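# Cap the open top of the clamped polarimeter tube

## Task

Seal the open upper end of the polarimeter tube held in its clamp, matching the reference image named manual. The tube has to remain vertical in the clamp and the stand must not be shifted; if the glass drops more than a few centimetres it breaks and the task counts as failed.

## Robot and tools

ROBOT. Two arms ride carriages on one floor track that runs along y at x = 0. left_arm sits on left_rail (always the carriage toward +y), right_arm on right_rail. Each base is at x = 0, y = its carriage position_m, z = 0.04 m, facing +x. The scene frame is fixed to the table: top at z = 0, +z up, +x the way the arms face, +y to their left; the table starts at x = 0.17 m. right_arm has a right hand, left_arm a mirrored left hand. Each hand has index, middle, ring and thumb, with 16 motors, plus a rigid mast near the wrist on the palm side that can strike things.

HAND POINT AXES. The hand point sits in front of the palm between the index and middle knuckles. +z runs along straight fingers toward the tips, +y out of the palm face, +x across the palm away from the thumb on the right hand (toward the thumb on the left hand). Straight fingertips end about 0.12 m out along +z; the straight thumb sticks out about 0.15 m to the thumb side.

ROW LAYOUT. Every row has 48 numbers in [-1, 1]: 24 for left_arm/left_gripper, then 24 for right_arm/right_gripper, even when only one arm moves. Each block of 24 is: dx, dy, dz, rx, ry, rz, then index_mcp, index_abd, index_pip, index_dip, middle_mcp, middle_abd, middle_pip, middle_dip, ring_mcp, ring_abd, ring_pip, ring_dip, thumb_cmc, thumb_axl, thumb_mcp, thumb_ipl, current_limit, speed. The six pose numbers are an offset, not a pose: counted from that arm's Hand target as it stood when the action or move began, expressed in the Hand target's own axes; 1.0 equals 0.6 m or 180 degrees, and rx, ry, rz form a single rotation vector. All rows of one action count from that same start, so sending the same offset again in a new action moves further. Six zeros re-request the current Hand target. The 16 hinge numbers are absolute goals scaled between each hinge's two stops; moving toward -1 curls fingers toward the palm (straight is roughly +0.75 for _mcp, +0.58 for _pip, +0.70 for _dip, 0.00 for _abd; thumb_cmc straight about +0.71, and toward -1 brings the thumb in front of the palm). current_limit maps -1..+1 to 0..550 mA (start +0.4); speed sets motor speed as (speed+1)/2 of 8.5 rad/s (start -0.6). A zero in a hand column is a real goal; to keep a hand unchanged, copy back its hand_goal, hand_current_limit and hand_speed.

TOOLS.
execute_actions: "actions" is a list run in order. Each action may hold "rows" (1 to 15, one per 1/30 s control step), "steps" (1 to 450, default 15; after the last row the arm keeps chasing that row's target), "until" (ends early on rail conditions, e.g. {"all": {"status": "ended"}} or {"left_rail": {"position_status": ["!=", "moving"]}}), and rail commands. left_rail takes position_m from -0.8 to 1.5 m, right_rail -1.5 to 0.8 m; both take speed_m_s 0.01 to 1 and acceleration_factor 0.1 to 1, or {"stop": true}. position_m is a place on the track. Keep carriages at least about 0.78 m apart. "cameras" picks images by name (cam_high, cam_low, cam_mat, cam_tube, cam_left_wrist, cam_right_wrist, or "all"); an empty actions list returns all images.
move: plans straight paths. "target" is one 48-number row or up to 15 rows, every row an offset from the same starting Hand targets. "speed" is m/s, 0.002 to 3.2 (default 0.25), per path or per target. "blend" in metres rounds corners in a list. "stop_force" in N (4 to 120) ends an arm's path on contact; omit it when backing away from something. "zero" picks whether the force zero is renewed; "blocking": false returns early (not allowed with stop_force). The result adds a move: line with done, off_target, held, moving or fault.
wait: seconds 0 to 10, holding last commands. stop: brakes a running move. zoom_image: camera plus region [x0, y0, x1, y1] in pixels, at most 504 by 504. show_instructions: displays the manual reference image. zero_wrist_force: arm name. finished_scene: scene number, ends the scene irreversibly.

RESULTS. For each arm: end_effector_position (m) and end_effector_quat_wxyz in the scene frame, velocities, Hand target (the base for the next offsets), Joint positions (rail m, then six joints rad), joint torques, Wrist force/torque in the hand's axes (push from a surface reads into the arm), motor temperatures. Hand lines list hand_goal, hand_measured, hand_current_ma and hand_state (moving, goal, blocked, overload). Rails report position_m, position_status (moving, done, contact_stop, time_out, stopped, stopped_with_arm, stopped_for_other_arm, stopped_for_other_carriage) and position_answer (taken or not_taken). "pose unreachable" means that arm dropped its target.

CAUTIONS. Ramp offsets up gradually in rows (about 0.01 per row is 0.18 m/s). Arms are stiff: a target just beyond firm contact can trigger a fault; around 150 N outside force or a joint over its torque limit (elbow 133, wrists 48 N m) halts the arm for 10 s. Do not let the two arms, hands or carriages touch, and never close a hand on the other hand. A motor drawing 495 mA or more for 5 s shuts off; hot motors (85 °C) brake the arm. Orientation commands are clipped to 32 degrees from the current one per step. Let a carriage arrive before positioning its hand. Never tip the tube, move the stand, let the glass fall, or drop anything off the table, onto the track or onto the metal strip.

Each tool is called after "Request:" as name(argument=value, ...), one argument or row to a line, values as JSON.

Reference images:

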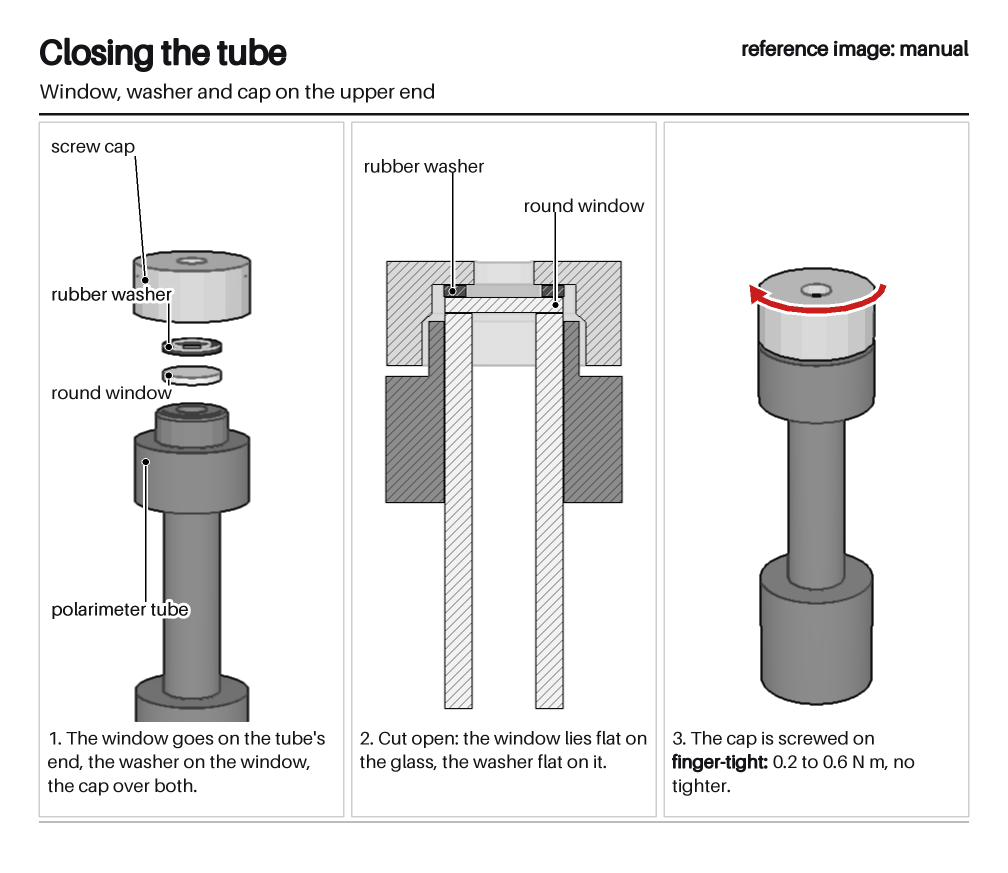

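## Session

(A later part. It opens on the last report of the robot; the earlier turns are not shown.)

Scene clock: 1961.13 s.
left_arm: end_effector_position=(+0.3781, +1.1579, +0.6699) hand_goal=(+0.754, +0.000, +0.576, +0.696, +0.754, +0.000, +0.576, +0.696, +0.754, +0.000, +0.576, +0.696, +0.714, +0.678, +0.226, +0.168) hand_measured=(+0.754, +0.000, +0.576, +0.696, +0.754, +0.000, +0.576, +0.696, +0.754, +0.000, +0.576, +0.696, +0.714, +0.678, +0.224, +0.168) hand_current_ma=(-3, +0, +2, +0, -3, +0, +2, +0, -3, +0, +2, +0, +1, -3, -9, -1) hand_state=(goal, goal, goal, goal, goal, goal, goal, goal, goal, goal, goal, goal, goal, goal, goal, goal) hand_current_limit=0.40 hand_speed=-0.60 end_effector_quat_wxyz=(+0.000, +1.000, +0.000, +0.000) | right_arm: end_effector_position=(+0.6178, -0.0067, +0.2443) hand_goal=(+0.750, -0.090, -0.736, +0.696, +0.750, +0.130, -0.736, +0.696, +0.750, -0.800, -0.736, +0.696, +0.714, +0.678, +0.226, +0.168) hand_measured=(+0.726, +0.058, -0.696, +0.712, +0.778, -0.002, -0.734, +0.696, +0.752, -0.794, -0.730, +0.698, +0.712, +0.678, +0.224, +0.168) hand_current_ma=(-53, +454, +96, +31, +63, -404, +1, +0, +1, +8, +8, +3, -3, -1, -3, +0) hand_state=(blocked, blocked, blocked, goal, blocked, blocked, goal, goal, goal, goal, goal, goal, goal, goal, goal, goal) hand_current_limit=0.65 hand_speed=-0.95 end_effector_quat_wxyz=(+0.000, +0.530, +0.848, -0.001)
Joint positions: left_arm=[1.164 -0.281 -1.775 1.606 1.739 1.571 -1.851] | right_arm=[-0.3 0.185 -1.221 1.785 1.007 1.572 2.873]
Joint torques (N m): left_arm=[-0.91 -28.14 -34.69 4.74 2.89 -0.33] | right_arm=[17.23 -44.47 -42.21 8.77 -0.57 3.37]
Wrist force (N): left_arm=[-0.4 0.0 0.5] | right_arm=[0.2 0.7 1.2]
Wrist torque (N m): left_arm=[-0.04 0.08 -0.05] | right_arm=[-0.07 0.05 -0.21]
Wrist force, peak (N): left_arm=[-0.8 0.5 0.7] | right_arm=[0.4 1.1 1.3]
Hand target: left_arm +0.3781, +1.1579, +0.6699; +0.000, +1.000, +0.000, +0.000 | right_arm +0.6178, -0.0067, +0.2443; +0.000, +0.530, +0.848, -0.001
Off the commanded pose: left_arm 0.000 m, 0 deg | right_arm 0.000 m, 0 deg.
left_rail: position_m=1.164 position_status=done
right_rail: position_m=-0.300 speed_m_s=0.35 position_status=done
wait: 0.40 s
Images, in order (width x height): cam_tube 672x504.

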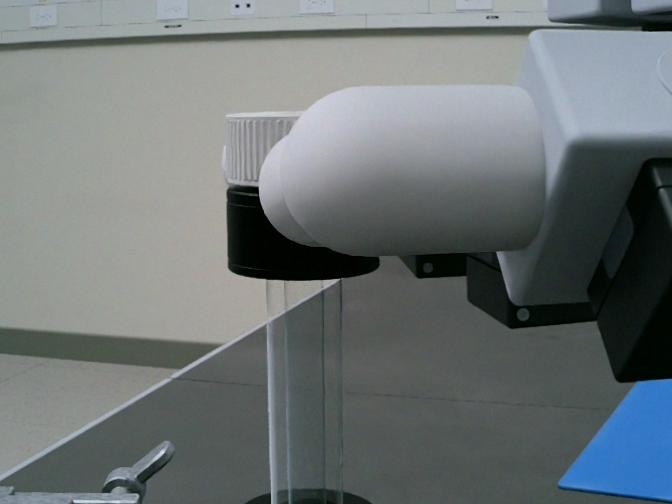

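Request:
move(
  target=[0,0,0,0,0,0,0.754,0,0.576,0.696,0.754,0,0.576,0.696,0.754,0,0.576,0.696,0.714,0.678,0.226,0.168,0.4,-0.6,-0.0007,0.0003,0,0,0,0.0556,0.76,-0.09,-0.737,0.696,0.74,0.145,-0.737,0.696,0.75,-0.8,-0.737,0.696,0.714,0.678,0.226,0.168,0.65,-0.95],
  speed=0.03,
)

Request:
wait(
  seconds=0.4,
  cameras=["cam_tube"],
)

Scene clock: 1970.33 s.
left_arm: end_effector_position=(+0.3781, +1.1579, +0.6699) hand_goal=(+0.754, +0.000, +0.576, +0.696, +0.754, +0.000, +0.576, +0.696, +0.754, +0.000, +0.576, +0.696, +0.714, +0.678, +0.226, +0.168) hand_measured=(+0.754, +0.000, +0.576, +0.696, +0.754, +0.000, +0.576, +0.696, +0.754, +0.000, +0.576, +0.696, +0.714, +0.678, +0.224, +0.168) hand_current_ma=(-3, +0, +2, +0, -3, +0, +2, +0, -3, +0, +2, +0, +1, -3, -9, -1) hand_state=(goal, goal, goal, goal, goal, goal, goal, goal, goal, goal, goal, goal, goal, goal, goal, goal) hand_current_limit=0.40 hand_speed=-0.60 end_effector_quat_wxyz=(+0.000, +1.000, +0.000, +0.000) | right_arm: end_effector_position=(+0.6181, -0.0070, +0.2443) hand_goal=(+0.760, -0.090, -0.736, +0.696, +0.740, +0.146, -0.736, +0.696, +0.750, -0.800, -0.736, +0.696, +0.714, +0.678, +0.226, +0.168) hand_measured=(+0.716, +0.058, -0.686, +0.718, +0.792, +0.022, -0.746, +0.690, +0.752, -0.794, -0.730, +0.698, +0.712, +0.678, +0.224, +0.168) hand_current_ma=(-123, +454, +131, +44, +154, -374, -15, -7, +1, +8, +8, +3, -3, -1, -3, +0) hand_state=(blocked, blocked, blocked, blocked, blocked, blocked, goal, goal, goal, goal, goal, goal, goal, goal, goal, goal) hand_current_limit=0.65 hand_speed=-0.95 end_effector_quat_wxyz=(+0.000, +0.602, +0.799, -0.001)
Joint positions: left_arm=[1.164 -0.281 -1.775 1.606 1.739 1.571 -1.851] | right_arm=[-0.3 0.211 -1.212 1.772 1.011 1.572 3.073]
Joint torques (N m): left_arm=[-0.45 -28.7 -34.72 4.62 2.87 -0.31] | right_arm=[17.48 -45.33 -41.76 8.71 -1.67 3.07]
Wrist force (N): left_arm=[-0.2 0.3 0.6] | right_arm=[0.5 1.1 1.6]
Wrist torque (N m): left_arm=[-0.02 0.05 -0.02] | right_arm=[-0.04 0.06 -0.27]
Wrist force, peak (N): left_arm=[-0.3 1.0 0.8] | right_arm=[0.8 1.2 1.9]
Hand target: left_arm +0.3781, +1.1579, +0.6699; +0.000, +1.000, +0.000, +0.000 | right_arm +0.6181, -0.0070, +0.2443; +0.000, +0.602, +0.799, -0.001
Off the commanded pose: left_arm 0.000 m, 0 deg | right_arm 0.000 m, 0 deg.
left_rail: position_m=1.164 position_status=done
right_rail: position_m=-0.300 speed_m_s=0.35 position_status=done
move: done

Scene clock: 1970.73 s.
left_arm: end_effector_position=(+0.3781, +1.1579, +0.6699) hand_goal=(+0.754, +0.000, +0.576, +0.696, +0.754, +0.000, +0.576, +0.696, +0.754, +0.000, +0.576, +0.696, +0.714, +0.678, +0.226, +0.168) hand_measured=(+0.754, +0.000, +0.576, +0.696, +0.754, +0.000, +0.576, +0.696, +0.754, +0.000, +0.576, +0.696, +0.714, +0.678, +0.224, +0.168) hand_current_ma=(-3, +0, +2, +0, -3, +0, +2, +0, -3, +0, +2, +0, +1, -3, -9, -1) hand_state=(goal, goal, goal, goal, goal, goal, goal, goal, goal, goal, goal, goal, goal, goal, goal, goal) hand_current_limit=0.40 hand_speed=-0.60 end_effector_quat_wxyz=(+0.000, +1.000, +0.000, +0.000) | right_arm: end_effector_position=(+0.6181, -0.0070, +0.2443) hand_goal=(+0.760, -0.090, -0.736, +0.696, +0.740, +0.146, -0.736, +0.696, +0.750, -0.800, -0.736, +0.696, +0.714, +0.678, +0.226, +0.168) hand_measured=(+0.716, +0.058, -0.686, +0.718, +0.792, +0.022, -0.746, +0.690, +0.752, -0.794, -0.730, +0.698, +0.712, +0.678, +0.224, +0.168) hand_current_ma=(-123, +454, +131, +44, +154, -373, -15, -7, +1, +8, +8, +3, -3, -1, -3, +0) hand_state=(blocked, blocked, blocked, blocked, blocked, blocked, goal, goal, goal, goal, goal, goal, goal, goal, goal, goal) hand_current_limit=0.65 hand_speed=-0.95 end_effector_quat_wxyz=(+0.000, +0.602, +0.799, -0.001)
Joint positions: left_arm=[1.164 -0.281 -1.775 1.606 1.739 1.571 -1.851] | right_arm=[-0.3 0.211 -1.212 1.772 1.011 1.572 3.073]
Joint torques (N m): left_arm=[-1.52 -28.11 -34.5 4.74 2.97 -0.49] | right_arm=[16.41 -47.24 -41.83 8.91 -0.33 3.49]
Wrist force (N): left_arm=[-0.3 0.8 0.8] | right_arm=[0.7 0.8 1.9]
Wrist torque (N m): left_arm=[0.04 0.07 -0.04] | right_arm=[-0.09 0.02 -0.26]
Wrist force, peak (N): left_arm=[-0.3 0.8 0.8] | right_arm=[0.9 0.8 2.0]
Hand target: left_arm +0.3781, +1.1579, +0.6699; +0.000, +1.000, +0.000, +0.000 | right_arm +0.6181, -0.0070, +0.2443; +0.000, +0.602, +0.799, -0.001
Off the commanded pose: left_arm 0.000 m, 0 deg | right_arm 0.000 m, 0 deg.
left_rail: position_m=1.164 position_status=done
right_rail: position_m=-0.300 speed_m_s=0.35 position_status=done
wait: 0.40 s
Images, in order (width x height): cam_tube 672x504.

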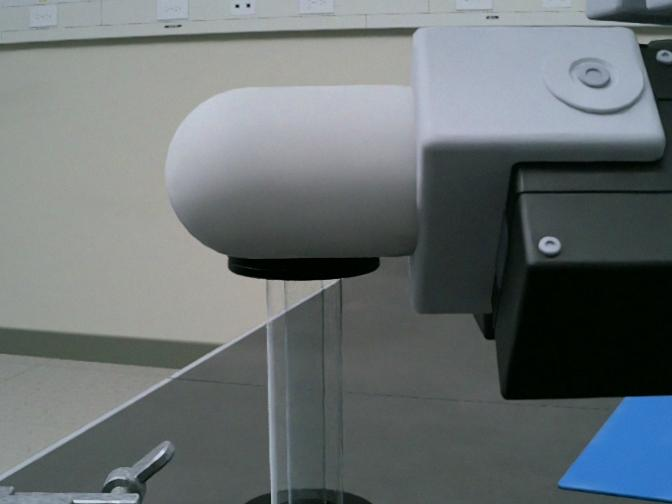

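Request:
move(
  target=[0,0,0,0,0,0,0.754,0,0.576,0.696,0.754,0,0.576,0.696,0.754,0,0.576,0.696,0.714,0.678,0.226,0.168,0.4,-0.6,-0.0006,0.0004,0,0,0,0.0556,0.77,-0.09,-0.737,0.696,0.73,0.175,-0.737,0.696,0.75,-0.8,-0.737,0.696,0.714,0.678,0.226,0.168,0.65,-0.95],
  speed=0.03,
)

Request:
wait(
  seconds=0.4,
  cameras=["cam_tube", "cam_mat"],
)

Scene clock: 1980.73 s.
left_arm: end_effector_position=(+0.3781, +1.1579, +0.6699) hand_goal=(+0.754, +0.000, +0.576, +0.696, +0.754, +0.000, +0.576, +0.696, +0.754, +0.000, +0.576, +0.696, +0.714, +0.678, +0.226, +0.168) hand_measured=(+0.754, +0.000, +0.576, +0.696, +0.754, +0.000, +0.576, +0.696, +0.754, +0.000, +0.576, +0.696, +0.714, +0.678, +0.224, +0.168) hand_current_ma=(-3, +0, +2, +0, -3, +0, +2, +0, -3, +0, +2, +0, +1, -3, -9, -1) hand_state=(goal, goal, goal, goal, goal, goal, goal, goal, goal, goal, goal, goal, goal, goal, goal, goal) hand_current_limit=0.40 hand_speed=-0.60 end_effector_quat_wxyz=(+0.000, +1.000, +0.000, +0.000) | right_arm: end_effector_position=(+0.6184, -0.0072, +0.2443) hand_goal=(+0.770, -0.090, -0.736, +0.696, +0.730, +0.176, -0.736, +0.696, +0.750, -0.800, -0.736, +0.696, +0.714, +0.678, +0.226, +0.168) hand_measured=(+0.702, +0.058, -0.672, +0.724, +0.814, +0.064, -0.760, +0.682, +0.752, -0.794, -0.730, +0.698, +0.712, +0.678, +0.224, +0.168) hand_current_ma=(-219, +454, +180, +60, +289, -326, -51, -24, +1, +8, +8, +3, -3, -1, -3, +0) hand_state=(blocked, blocked, blocked, blocked, blocked, blocked, blocked, goal, goal, goal, goal, goal, goal, goal, goal, goal) hand_current_limit=0.65 hand_speed=-0.95 end_effector_quat_wxyz=(+0.000, +0.669, +0.743, -0.001)
Joint positions: left_arm=[1.164 -0.281 -1.775 1.606 1.739 1.571 -1.851] | right_arm=[-0.3 0.236 -1.199 1.754 1.017 1.572 3.272]
Joint torques (N m): left_arm=[-1.54 -28.87 -34.32 4.45 2.81 -0.28] | right_arm=[15.68 -47.22 -41.75 8.81 -1.46 3.54]
Wrist force (N): left_arm=[-0.5 0.2 0.2] | right_arm=[0.4 1.4 2.4]
Wrist torque (N m): left_arm=[0.01 0.08 -0.05] | right_arm=[-0.06 0.07 -0.36]
Wrist force, peak (N): left_arm=[-0.5 0.4 1.1] | right_arm=[0.7 1.7 2.8]
Hand target: left_arm +0.3781, +1.1579, +0.6699; +0.000, +1.000, +0.000, +0.000 | right_arm +0.6184, -0.0072, +0.2443; +0.000, +0.669, +0.743, -0.001
Off the commanded pose: left_arm 0.000 m, 0 deg | right_arm 0.000 m, 0 deg.
left_rail: position_m=1.164 position_status=done
right_rail: position_m=-0.300 speed_m_s=0.35 position_status=done
move: done

Scene clock: 1981.13 s.
left_arm: end_effector_position=(+0.3781, +1.1579, +0.6699) hand_goal=(+0.754, +0.000, +0.576, +0.696, +0.754, +0.000, +0.576, +0.696, +0.754, +0.000, +0.576, +0.696, +0.714, +0.678, +0.226, +0.168) hand_measured=(+0.754, +0.000, +0.576, +0.696, +0.754, +0.000, +0.576, +0.696, +0.754, +0.000, +0.576, +0.696, +0.714, +0.678, +0.224, +0.168) hand_current_ma=(-3, +0, +2, +0, -3, +0, +2, +0, -3, +0, +2, +0, +1, -3, -9, -1) hand_state=(goal, goal, goal, goal, goal, goal, goal, goal, goal, goal, goal, goal, goal, goal, goal, goal) hand_current_limit=0.40 hand_speed=-0.60 end_effector_quat_wxyz=(+0.000, +1.000, +0.000, +0.000) | right_arm: end_effector_position=(+0.6184, -0.0072, +0.2443) hand_goal=(+0.770, -0.090, -0.736, +0.696, +0.730, +0.176, -0.736, +0.696, +0.750, -0.800, -0.736, +0.696, +0.714, +0.678, +0.226, +0.168) hand_measured=(+0.702, +0.058, -0.672, +0.724, +0.814, +0.064, -0.760, +0.682, +0.752, -0.794, -0.730, +0.698, +0.712, +0.678, +0.224, +0.168) hand_current_ma=(-220, +454, +180, +60, +289, -326, -51, -24, +1, +8, +8, +3, -3, -1, -3, +0) hand_state=(blocked, blocked, blocked, blocked, blocked, blocked, blocked, goal, goal, goal, goal, goal, goal, goal, goal, goal) hand_current_limit=0.65 hand_speed=-0.95 end_effector_quat_wxyz=(+0.000, +0.669, +0.743, -0.001)
Joint positions: left_arm=[1.164 -0.281 -1.775 1.606 1.739 1.571 -1.851] | right_arm=[-0.3 0.236 -1.199 1.754 1.017 1.572 3.272]
Joint torques (N m): left_arm=[-1.5 -28.1 -34.28 4.69 2.89 -0.26] | right_arm=[16.92 -47.09 -42.2 8.86 -0.62 3.6]
Wrist force (N): left_arm=[0.0 0.2 0.1] | right_arm=[0.6 1.2 2.5]
Wrist torque (N m): left_arm=[0.02 0.02 -0.01] | right_arm=[-0.08 0.03 -0.34]
Wrist force, peak (N): left_arm=[-0.1 0.2 1.2] | right_arm=[0.3 1.5 2.7]
Hand target: left_arm +0.3781, +1.1579, +0.6699; +0.000, +1.000, +0.000, +0.000 | right_arm +0.6184, -0.0072, +0.2443; +0.000, +0.669, +0.743, -0.001
Off the commanded pose: left_arm 0.000 m, 0 deg | right_arm 0.000 m, 0 deg.
left_rail: position_m=1.164 position_status=done
right_rail: position_m=-0.300 speed_m_s=0.35 position_status=done
wait: 0.40 s
Images, in order (width x height): cam_mat 672x504, cam_tube 672x504.

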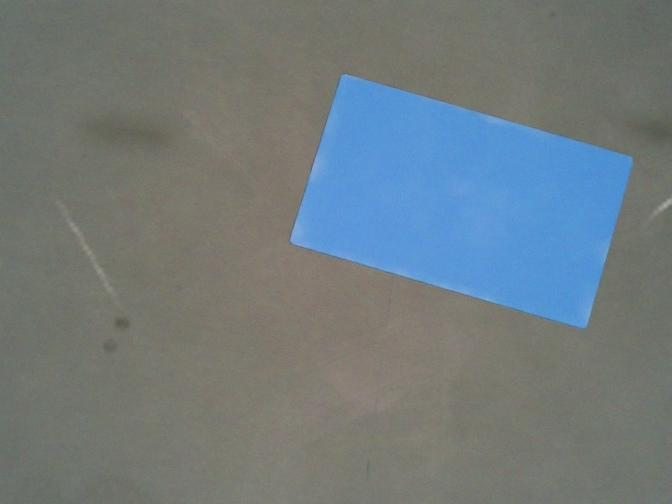

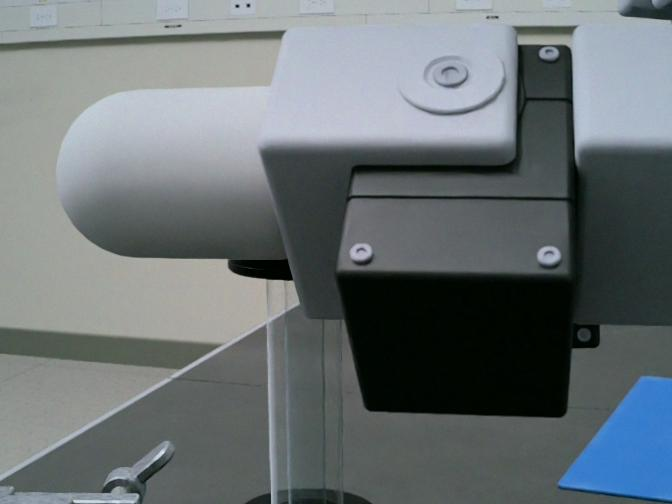

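Request:
move(
  target=[0,0,0,0,0,0,0.754,0,0.576,0.696,0.754,0,0.576,0.696,0.754,0,0.576,0.696,0.714,0.678,0.226,0.168,0.4,-0.6,-0.0003,0.0004,0,0,0,0.0333,0.775,-0.09,-0.737,0.696,0.725,0.195,-0.737,0.696,0.75,-0.8,-0.737,0.696,0.714,0.678,0.226,0.168,0.65,-0.95],
  speed=0.02,
)

Request:
wait(
  seconds=0.4,
)

Scene clock: 1989.50 s.
left_arm: end_effector_position=(+0.3781, +1.1579, +0.6699) hand_goal=(+0.754, +0.000, +0.576, +0.696, +0.754, +0.000, +0.576, +0.696, +0.754, +0.000, +0.576, +0.696, +0.714, +0.678, +0.226, +0.168) hand_measured=(+0.754, +0.000, +0.576, +0.696, +0.754, +0.000, +0.576, +0.696, +0.754, +0.000, +0.576, +0.696, +0.714, +0.678, +0.224, +0.168) hand_current_ma=(-3, +0, +2, +0, -3, +0, +2, +0, -3, +0, +2, +0, +1, -3, -9, -1) hand_state=(goal, goal, goal, goal, goal, goal, goal, goal, goal, goal, goal, goal, goal, goal, goal, goal) hand_current_limit=0.40 hand_speed=-0.60 end_effector_quat_wxyz=(+0.000, +1.000, +0.000, +0.000) | right_arm: end_effector_position=(+0.6187, -0.0074, +0.2443) hand_goal=(+0.776, -0.090, -0.736, +0.696, +0.726, +0.196, -0.736, +0.696, +0.750, -0.800, -0.736, +0.696, +0.714, +0.678, +0.226, +0.168) hand_measured=(+0.698, +0.058, -0.670, +0.724, +0.826, +0.090, -0.768, +0.678, +0.752, -0.794, -0.730, +0.698, +0.712, +0.678, +0.224, +0.168) hand_current_ma=(-260, +454, +192, +62, +360, -301, -72, -33, +1, +8, +8, +3, -3, -1, -3, +0) hand_state=(blocked, blocked, blocked, blocked, blocked, blocked, blocked, goal, goal, goal, goal, goal, goal, goal, goal, goal) hand_current_limit=0.65 hand_speed=-0.95 end_effector_quat_wxyz=(+0.000, +0.707, +0.707, -0.001)
Joint positions: left_arm=[1.164 -0.281 -1.775 1.606 1.739 1.571 -1.851] | right_arm=[-0.3 0.249 -1.19 1.74 1.021 1.572 3.39]
Joint torques (N m): left_arm=[-1.48 -29.02 -34.35 4.56 2.91 -0.3] | right_arm=[17.19 -49.27 -42.7 8.94 -1.98 3.75]
Wrist force (N): left_arm=[-0.1 0.4 0.3] | right_arm=[-0.8 1.2 2.8]
Wrist torque (N m): left_arm=[0.02 0.03 -0.02] | right_arm=[-0.04 0.07 -0.42]
Wrist force, peak (N): left_arm=[-0.5 0.8 0.9] | right_arm=[1.0 1.7 3.3]
Hand target: left_arm +0.3781, +1.1579, +0.6699; +0.000, +1.000, +0.000, +0.000 | right_arm +0.6187, -0.0074, +0.2443; +0.001, +0.707, +0.707, -0.001
Off the commanded pose: left_arm 0.000 m, 0 deg | right_arm 0.000 m, 0 deg.
left_rail: position_m=1.164 position_status=done
right_rail: position_m=-0.300 speed_m_s=0.35 position_status=done
move: done

Scene clock: 1989.90 s.
left_arm: end_effector_position=(+0.3781, +1.1579, +0.6699) hand_goal=(+0.754, +0.000, +0.576, +0.696, +0.754, +0.000, +0.576, +0.696, +0.754, +0.000, +0.576, +0.696, +0.714, +0.678, +0.226, +0.168) hand_measured=(+0.754, +0.000, +0.576, +0.696, +0.754, +0.000, +0.576, +0.696, +0.754, +0.000, +0.576, +0.696, +0.714, +0.678, +0.224, +0.168) hand_current_ma=(-3, +0, +2, +0, -3, +0, +2, +0, -3, +0, +2, +0, +1, -3, -9, -1) hand_state=(goal, goal, goal, goal, goal, goal, goal, goal, goal, goal, goal, goal, goal, goal, goal, goal) hand_current_limit=0.40 hand_speed=-0.60 end_effector_quat_wxyz=(+0.000, +1.000, +0.000, +0.000) | right_arm: end_effector_position=(+0.6187, -0.0074, +0.2443) hand_goal=(+0.776, -0.090, -0.736, +0.696, +0.726, +0.196, -0.736, +0.696, +0.750, -0.800, -0.736, +0.696, +0.714, +0.678, +0.226, +0.168) hand_measured=(+0.698, +0.058, -0.670, +0.724, +0.826, +0.090, -0.768, +0.678, +0.752, -0.794, -0.730, +0.698, +0.712, +0.678, +0.224, +0.168) hand_current_ma=(-260, +454, +192, +62, +360, -301, -72, -33, +1, +8, +8, +3, -3, -1, -3, +0) hand_state=(blocked, blocked, blocked, blocked, blocked, blocked, blocked, goal, goal, goal, goal, goal, goal, goal, goal, goal) hand_current_limit=0.65 hand_speed=-0.95 end_effector_quat_wxyz=(+0.000, +0.707, +0.707, -0.001)
Joint positions: left_arm=[1.164 -0.281 -1.775 1.606 1.739 1.571 -1.851] | right_arm=[-0.3 0.249 -1.19 1.74 1.021 1.572 3.391]
Joint torques (N m): left_arm=[-0.98 -28.61 -34.03 4.4 2.83 -0.34] | right_arm=[18.4 -48.68 -42.74 8.8 -1.67 3.43]
Wrist force (N): left_arm=[-0.2 -0.1 0.1] | right_arm=[-0.7 1.1 2.8]
Wrist torque (N m): left_arm=[-0.02 0.05 -0.02] | right_arm=[-0.06 0.06 -0.42]
Wrist force, peak (N): left_arm=[-0.5 0.8 0.5] | right_arm=[-0.8 1.0 3.0]
Hand target: left_arm +0.3781, +1.1579, +0.6699; +0.000, +1.000, +0.000, +0.000 | right_arm +0.6187, -0.0074, +0.2443; +0.001, +0.707, +0.707, -0.001
Off the commanded pose: left_arm 0.000 m, 0 deg | right_arm 0.000 m, 0 deg.
left_rail: position_m=1.164 position_status=done
right_rail: position_m=-0.300 speed_m_s=0.35 position_status=done
wait: 0.40 s

Request:
move(
  target=[0,0,0,0,0,0,0.754,0,0.576,0.696,0.754,0,0.576,0.696,0.754,0,0.576,0.696,0.714,0.678,0.226,0.168,0.4,-0.6,0,0,0,0,0,0,0.70,-0.06,-0.672,0.724,0.82,0.16,-0.766,0.678,0.75,-0.8,-0.737,0.696,0.714,0.678,0.226,0.168,0.65,-0.95],
  speed=0.02,
)

Request:
move(
  target=[0,0,0,0,0,0,0.754,0,0.576,0.696,0.754,0,0.576,0.696,0.754,0,0.576,0.696,0.714,0.678,0.226,0.168,0.4,-0.6,0,0,0,0,0,0,0.70,0.45,-0.672,0.724,0.82,-0.45,-0.766,0.678,0.75,-0.9,-0.737,0.696,0.714,0.678,0.226,0.168,0.65,-0.95],
  speed=0.02,
)

Request:
wait(
  seconds=0.3,
  cameras=["cam_tube"],
)

Scene clock: 1999.10 s.
left_arm: end_effector_position=(+0.3781, +1.1579, +0.6699) hand_goal=(+0.754, +0.000, +0.576, +0.696, +0.754, +0.000, +0.576, +0.696, +0.754, +0.000, +0.576, +0.696, +0.714, +0.678, +0.226, +0.168) hand_measured=(+0.754, +0.000, +0.576, +0.696, +0.754, +0.000, +0.576, +0.696, +0.754, +0.000, +0.576, +0.696, +0.714, +0.678, +0.224, +0.168) hand_current_ma=(-3, +0, +2, +0, -3, +0, +2, +0, -3, +0, +2, +0, +1, -3, -9, -1) hand_state=(goal, goal, goal, goal, goal, goal, goal, goal, goal, goal, goal, goal, goal, goal, goal, goal) hand_current_limit=0.40 hand_speed=-0.60 end_effector_quat_wxyz=(+0.000, +1.000, +0.000, +0.000) | right_arm: end_effector_position=(+0.6187, -0.0074, +0.2443) hand_goal=(+0.700, -0.060, -0.672, +0.724, +0.820, +0.160, -0.766, +0.678, +0.750, -0.800, -0.736, +0.696, +0.714, +0.678, +0.226, +0.168) hand_measured=(+0.684, +0.066, -0.658, +0.734, +0.834, +0.090, -0.770, +0.672, +0.752, -0.794, -0.730, +0.698, +0.712, +0.678, +0.224, +0.168) hand_current_ma=(-30, +380, +25, +16, +54, -173, -5, -8, +1, +8, +8, +3, -3, -1, -3, +0) hand_state=(goal, blocked, goal, goal, moving, blocked, goal, goal, goal, goal, goal, goal, goal, goal, goal, goal) hand_current_limit=0.65 hand_speed=-0.95 end_effector_quat_wxyz=(+0.000, +0.707, +0.707, -0.001)
Joint positions: left_arm=[1.164 -0.281 -1.775 1.606 1.739 1.571 -1.851] | right_arm=[-0.3 0.249 -1.19 1.74 1.021 1.572 3.391]
Joint torques (N m): left_arm=[-1.64 -28.52 -34.58 4.51 2.78 -0.44] | right_arm=[17.6 -48.87 -43.02 8.18 1.96 2.95]
Wrist force (N): left_arm=[-0.1 0.1 0.4] | right_arm=[-1.0 0.0 1.1]
Wrist torque (N m): left_arm=[-0.03 0.03 -0.02] | right_arm=[0.00 -0.05 -0.12]
Wrist force, peak (N): left_arm=[-0.3 0.7 0.9] | right_arm=[-0.6 1.5 3.2]
Hand target: left_arm +0.3781, +1.1579, +0.6699; +0.000, +1.000, +0.000, +0.000 | right_arm +0.6187, -0.0074, +0.2443; +0.001, +0.707, +0.707, -0.001
Off the commanded pose: left_arm 0.000 m, 0 deg | right_arm 0.000 m, 0 deg.
left_rail: position_m=1.164 position_status=done
right_rail: position_m=-0.300 speed_m_s=0.35 position_status=done
move: done

Scene clock: 2002.33 s.
left_arm: end_effector_position=(+0.3781, +1.1579, +0.6699) hand_goal=(+0.754, +0.000, +0.576, +0.696, +0.754, +0.000, +0.576, +0.696, +0.754, +0.000, +0.576, +0.696, +0.714, +0.678, +0.226, +0.168) hand_measured=(+0.754, +0.000, +0.576, +0.696, +0.754, +0.000, +0.576, +0.696, +0.754, +0.000, +0.576, +0.696, +0.714, +0.678, +0.224, +0.168) hand_current_ma=(-3, +0, +2, +0, -3, +0, +2, +0, -3, +0, +2, +0, +1, -3, -9, -1) hand_state=(goal, goal, goal, goal, goal, goal, goal, goal, goal, goal, goal, goal, goal, goal, goal, goal) hand_current_limit=0.40 hand_speed=-0.60 end_effector_quat_wxyz=(+0.000, +1.000, +0.000, +0.000) | right_arm: end_effector_position=(+0.6187, -0.0074, +0.2443) hand_goal=(+0.700, +0.450, -0.672, +0.724, +0.820, -0.450, -0.766, +0.678, +0.750, -0.900, -0.736, +0.696, +0.714, +0.678, +0.226, +0.168) hand_measured=(+0.700, +0.444, -0.668, +0.726, +0.822, -0.446, -0.766, +0.676, +0.752, -0.892, -0.730, +0.698, +0.712, +0.678, +0.224, +0.168) hand_current_ma=(-1, -7, +5, +2, +2, +5, +0, -2, +1, +8, +7, +3, -3, -1, -3, +0) hand_state=(goal, goal, goal, goal, goal, goal, goal, goal, goal, goal, goal, goal, goal, goal, goal, goal) hand_current_limit=0.65 hand_speed=-0.95 end_effector_quat_wxyz=(+0.000, +0.707, +0.707, -0.001)
Joint positions: left_arm=[1.164 -0.281 -1.775 1.606 1.739 1.571 -1.851] | right_arm=[-0.3 0.249 -1.19 1.74 1.021 1.572 3.391]
Joint torques (N m): left_arm=[-2.06 -28.67 -34.61 4.69 3.02 -0.28] | right_arm=[10.06 -48.53 -34.91 1.55 1.81 0.56]
Wrist force (N): left_arm=[-0.2 0.3 0.0] | right_arm=[0.2 0.0 0.4]
Wrist torque (N m): left_arm=[0.04 0.05 -0.03] | right_arm=[0.02 -0.03 -0.07]
Wrist force, peak (N): left_arm=[-0.3 -0.1 1.3] | right_arm=[2.3 -2.3 -1.4]
Hand target: left_arm +0.3781, +1.1579, +0.6699; +0.000, +1.000, +0.000, +0.000 | right_arm +0.6187, -0.0074, +0.2443; +0.001, +0.707, +0.707, -0.001
Off the commanded pose: left_arm 0.000 m, 0 deg | right_arm 0.000 m, 0 deg.
left_rail: position_m=1.164 position_status=done
right_rail: position_m=-0.300 speed_m_s=0.35 position_status=done
move: done

Scene clock: 2002.63 s.
left_arm: end_effector_position=(+0.3781, +1.1579, +0.6699) hand_goal=(+0.754, +0.000, +0.576, +0.696, +0.754, +0.000, +0.576, +0.696, +0.754, +0.000, +0.576, +0.696, +0.714, +0.678, +0.226, +0.168) hand_measured=(+0.754, +0.000, +0.576, +0.696, +0.754, +0.000, +0.576, +0.696, +0.754, +0.000, +0.576, +0.696, +0.714, +0.678, +0.224, +0.168) hand_current_ma=(-3, +0, +2, +0, -3, +0, +2, +0, -3, +0, +2, +0, +1, -3, -9, -1) hand_state=(goal, goal, goal, goal, goal, goal, goal, goal, goal, goal, goal, goal, goal, goal, goal, goal) hand_current_limit=0.40 hand_speed=-0.60 end_effector_quat_wxyz=(+0.000, +1.000, +0.000, +0.000) | right_arm: end_effector_position=(+0.6187, -0.0074, +0.2443) hand_goal=(+0.700, +0.450, -0.672, +0.724, +0.820, -0.450, -0.766, +0.678, +0.750, -0.900, -0.736, +0.696, +0.714, +0.678, +0.226, +0.168) hand_measured=(+0.700, +0.444, -0.668, +0.726, +0.822, -0.446, -0.766, +0.676, +0.752, -0.892, -0.730, +0.698, +0.712, +0.678, +0.224, +0.168) hand_current_ma=(-1, -7, +5, +2, +2, +5, +0, -2, +1, +8, +7, +3, -3, -1, -3, +0) hand_state=(goal, goal, goal, goal, goal, goal, goal, goal, goal, goal, goal, goal, goal, goal, goal, goal) hand_current_limit=0.65 hand_speed=-0.95 end_effector_quat_wxyz=(+0.000, +0.707, +0.707, -0.001)
Joint positions: left_arm=[1.164 -0.281 -1.775 1.606 1.739 1.571 -1.851] | right_arm=[-0.3 0.249 -1.19 1.74 1.021 1.572 3.391]
Joint torques (N m): left_arm=[-2.48 -27.53 -34.4 4.55 2.85 -0.29] | right_arm=[11.53 -49.12 -34.24 1.52 1.73 0.03]
Wrist force (N): left_arm=[-0.3 0.0 0.3] | right_arm=[0.2 0.1 0.4]
Wrist torque (N m): left_arm=[-0.02 0.06 -0.04] | right_arm=[0.03 -0.03 -0.07]
Wrist force, peak (N): left_arm=[-0.5 0.3 0.7] | right_arm=[0.2 -0.3 0.5]
Hand target: left_arm +0.3781, +1.1579, +0.6699; +0.000, +1.000, +0.000, +0.000 | right_arm +0.6187, -0.0074, +0.2443; +0.001, +0.707, +0.707, -0.001
Off the commanded pose: left_arm 0.000 m, 0 deg | right_arm 0.000 m, 0 deg.
left_rail: position_m=1.164 position_status=done
right_rail: position_m=-0.300 speed_m_s=0.35 position_status=done
wait: 0.30 s
Images, in order (width x height): cam_tube 672x504.

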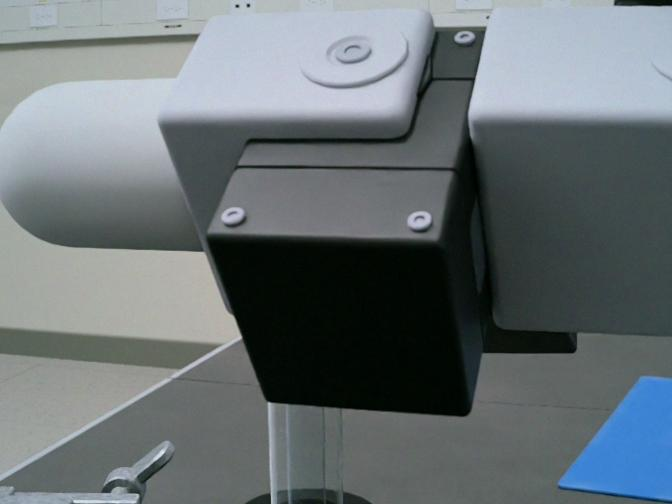

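Request:
move(
  target=[
    [0,0,0,0,0,0,0.754,0,0.576,0.696,0.754,0,0.576,0.696,0.754,0,0.576,0.696,0.714,0.678,0.226,0.168,0.4,-0.6,0,0,0,0,0,0,0.70,0.75,-0.672,0.724,0.82,-0.75,-0.766,0.678,0.75,-0.95,-0.737,0.696,0.714,0.678,0.226,0.168,0.4,-0.9],
    [0,0,0,0,0,0,0.754,0,0.576,0.696,0.754,0,0.576,0.696,0.754,0,0.576,0.696,0.714,0.678,0.226,0.168,0.4,-0.6,0,0,-0.04,0,0,0,0.70,0.75,-0.672,0.724,0.82,-0.75,-0.766,0.678,0.75,-0.95,-0.737,0.696,0.714,0.678,0.226,0.168,0.4,-0.9],
    [0,0,0,0,0,0,0.754,0,0.576,0.696,0.754,0,0.576,0.696,0.754,0,0.576,0.696,0.714,0.678,0.226,0.168,0.4,-0.6,0,0,-0.28,0,0,0,0.70,0.75,-0.672,0.724,0.82,-0.75,-0.766,0.678,0.75,-0.95,-0.737,0.696,0.714,0.678,0.226,0.168,0.4,-0.9],
  ],
  speed=[0.05,0.02,0.1],
  cameras=["cam_tube", "cam_high", "cam_low"],
)

Scene clock: 2014.90 s.
left_arm: end_effector_position=(+0.3781, +1.1579, +0.6699) hand_goal=(+0.754, +0.000, +0.576, +0.696, +0.754, +0.000, +0.576, +0.696, +0.754, +0.000, +0.576, +0.696, +0.714, +0.678, +0.226, +0.168) hand_measured=(+0.754, +0.000, +0.576, +0.696, +0.754, +0.000, +0.576, +0.696, +0.754, +0.000, +0.576, +0.696, +0.714, +0.678, +0.224, +0.168) hand_current_ma=(-3, +0, +2, +0, -3, +0, +2, +0, -3, +0, +2, +0, +1, -3, -9, -1) hand_state=(goal, goal, goal, goal, goal, goal, goal, goal, goal, goal, goal, goal, goal, goal, goal, goal) hand_current_limit=0.40 hand_speed=-0.60 end_effector_quat_wxyz=(+0.000, +1.000, +0.000, +0.000) | right_arm: end_effector_position=(+0.6187, -0.0072, +0.4122) hand_goal=(+0.700, +0.750, -0.672, +0.724, +0.820, -0.750, -0.766, +0.678, +0.750, -0.950, -0.736, +0.696, +0.714, +0.678, +0.226, +0.168) hand_measured=(+0.700, +0.742, -0.668, +0.726, +0.822, -0.744, -0.766, +0.676, +0.752, -0.942, -0.730, +0.698, +0.712, +0.678, +0.224, +0.168) hand_current_ma=(+0, -8, +5, +2, +2, +6, +0, -2, +1, +8, +7, +3, -3, -1, -4, +0) hand_state=(goal, goal, goal, goal, goal, goal, goal, goal, goal, goal, goal, goal, goal, goal, goal, goal) hand_current_limit=0.40 hand_speed=-0.90 end_effector_quat_wxyz=(+0.001, +0.707, +0.707, -0.001)
Joint positions: left_arm=[1.164 -0.281 -1.775 1.606 1.739 1.571 -1.851] | right_arm=[-0.3 0.25 -1.299 1.569 1.302 1.572 3.391]
Joint torques (N m): left_arm=[-1.74 -29.06 -34.15 4.71 2.79 -0.31] | right_arm=[17.7 -70.64 -47.58 8.88 1.18 3.35]
Wrist force (N): left_arm=[-0.3 0.5 0.4] | right_arm=[0.0 -0.1 0.3]
Wrist torque (N m): left_arm=[0.04 0.06 -0.04] | right_arm=[0.01 0.00 -0.10]
Wrist force, peak (N): left_arm=[-0.2 0.4 1.2] | right_arm=[0.2 -0.1 1.4]
Hand target: left_arm +0.3781, +1.1579, +0.6699; +0.000, +1.000, +0.000, +0.000 | right_arm +0.6187, -0.0071, +0.4123; +0.001, +0.707, +0.707, -0.001
Off the commanded pose: left_arm 0.000 m, 0 deg | right_arm 0.000 m, 0 deg.
left_rail: position_m=1.164 position_status=done
right_rail: position_m=-0.300 speed_m_s=0.35 position_status=done
move: done
Images, in order (width x height): cam_high 672x504, cam_low 672x504, cam_tube 672x504.

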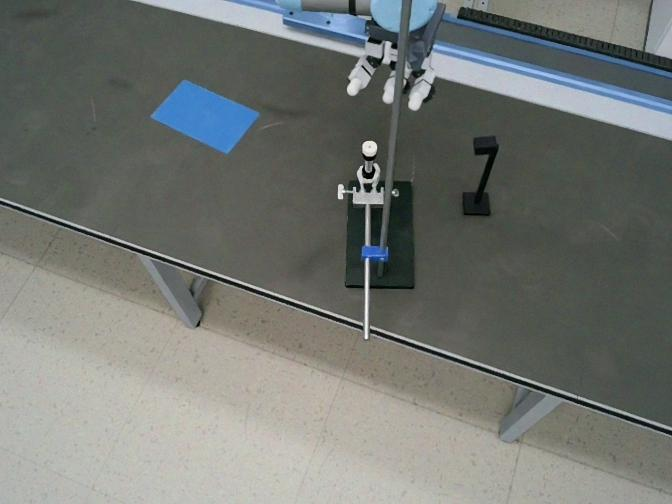

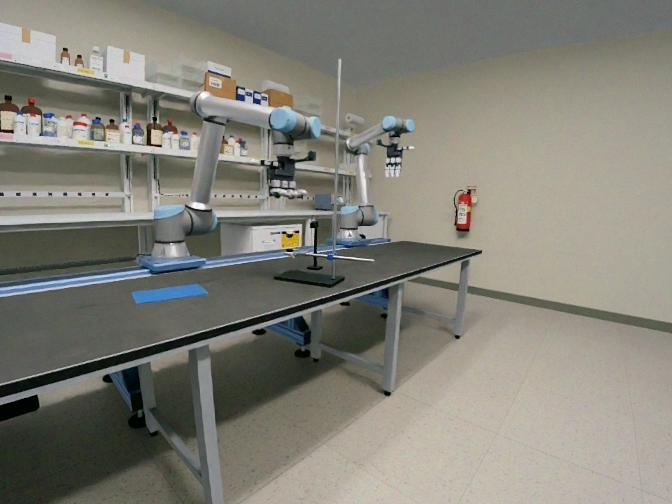

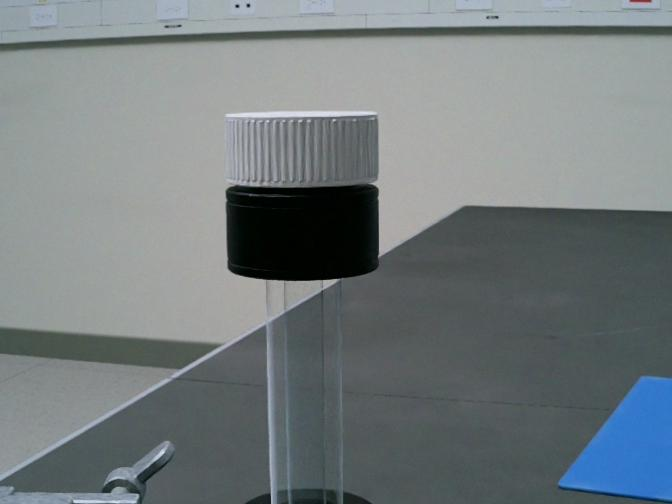

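Request:
zoom_image(
  camera="cam_tube",
  region=[200, 60, 400, 210],
)

Scaled by 2.520 from the camera's 672x504 image, which has a finer 960x720 frame.

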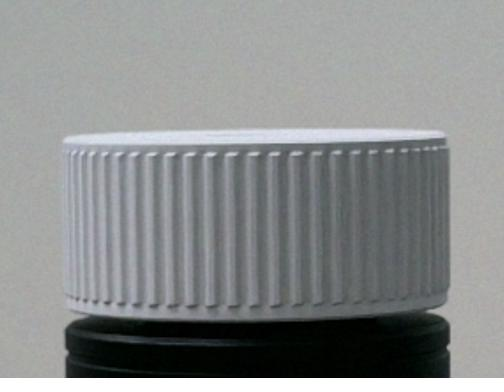

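Request:
finished_scene(
  scene=2,
)

The scene is finished: the task was done.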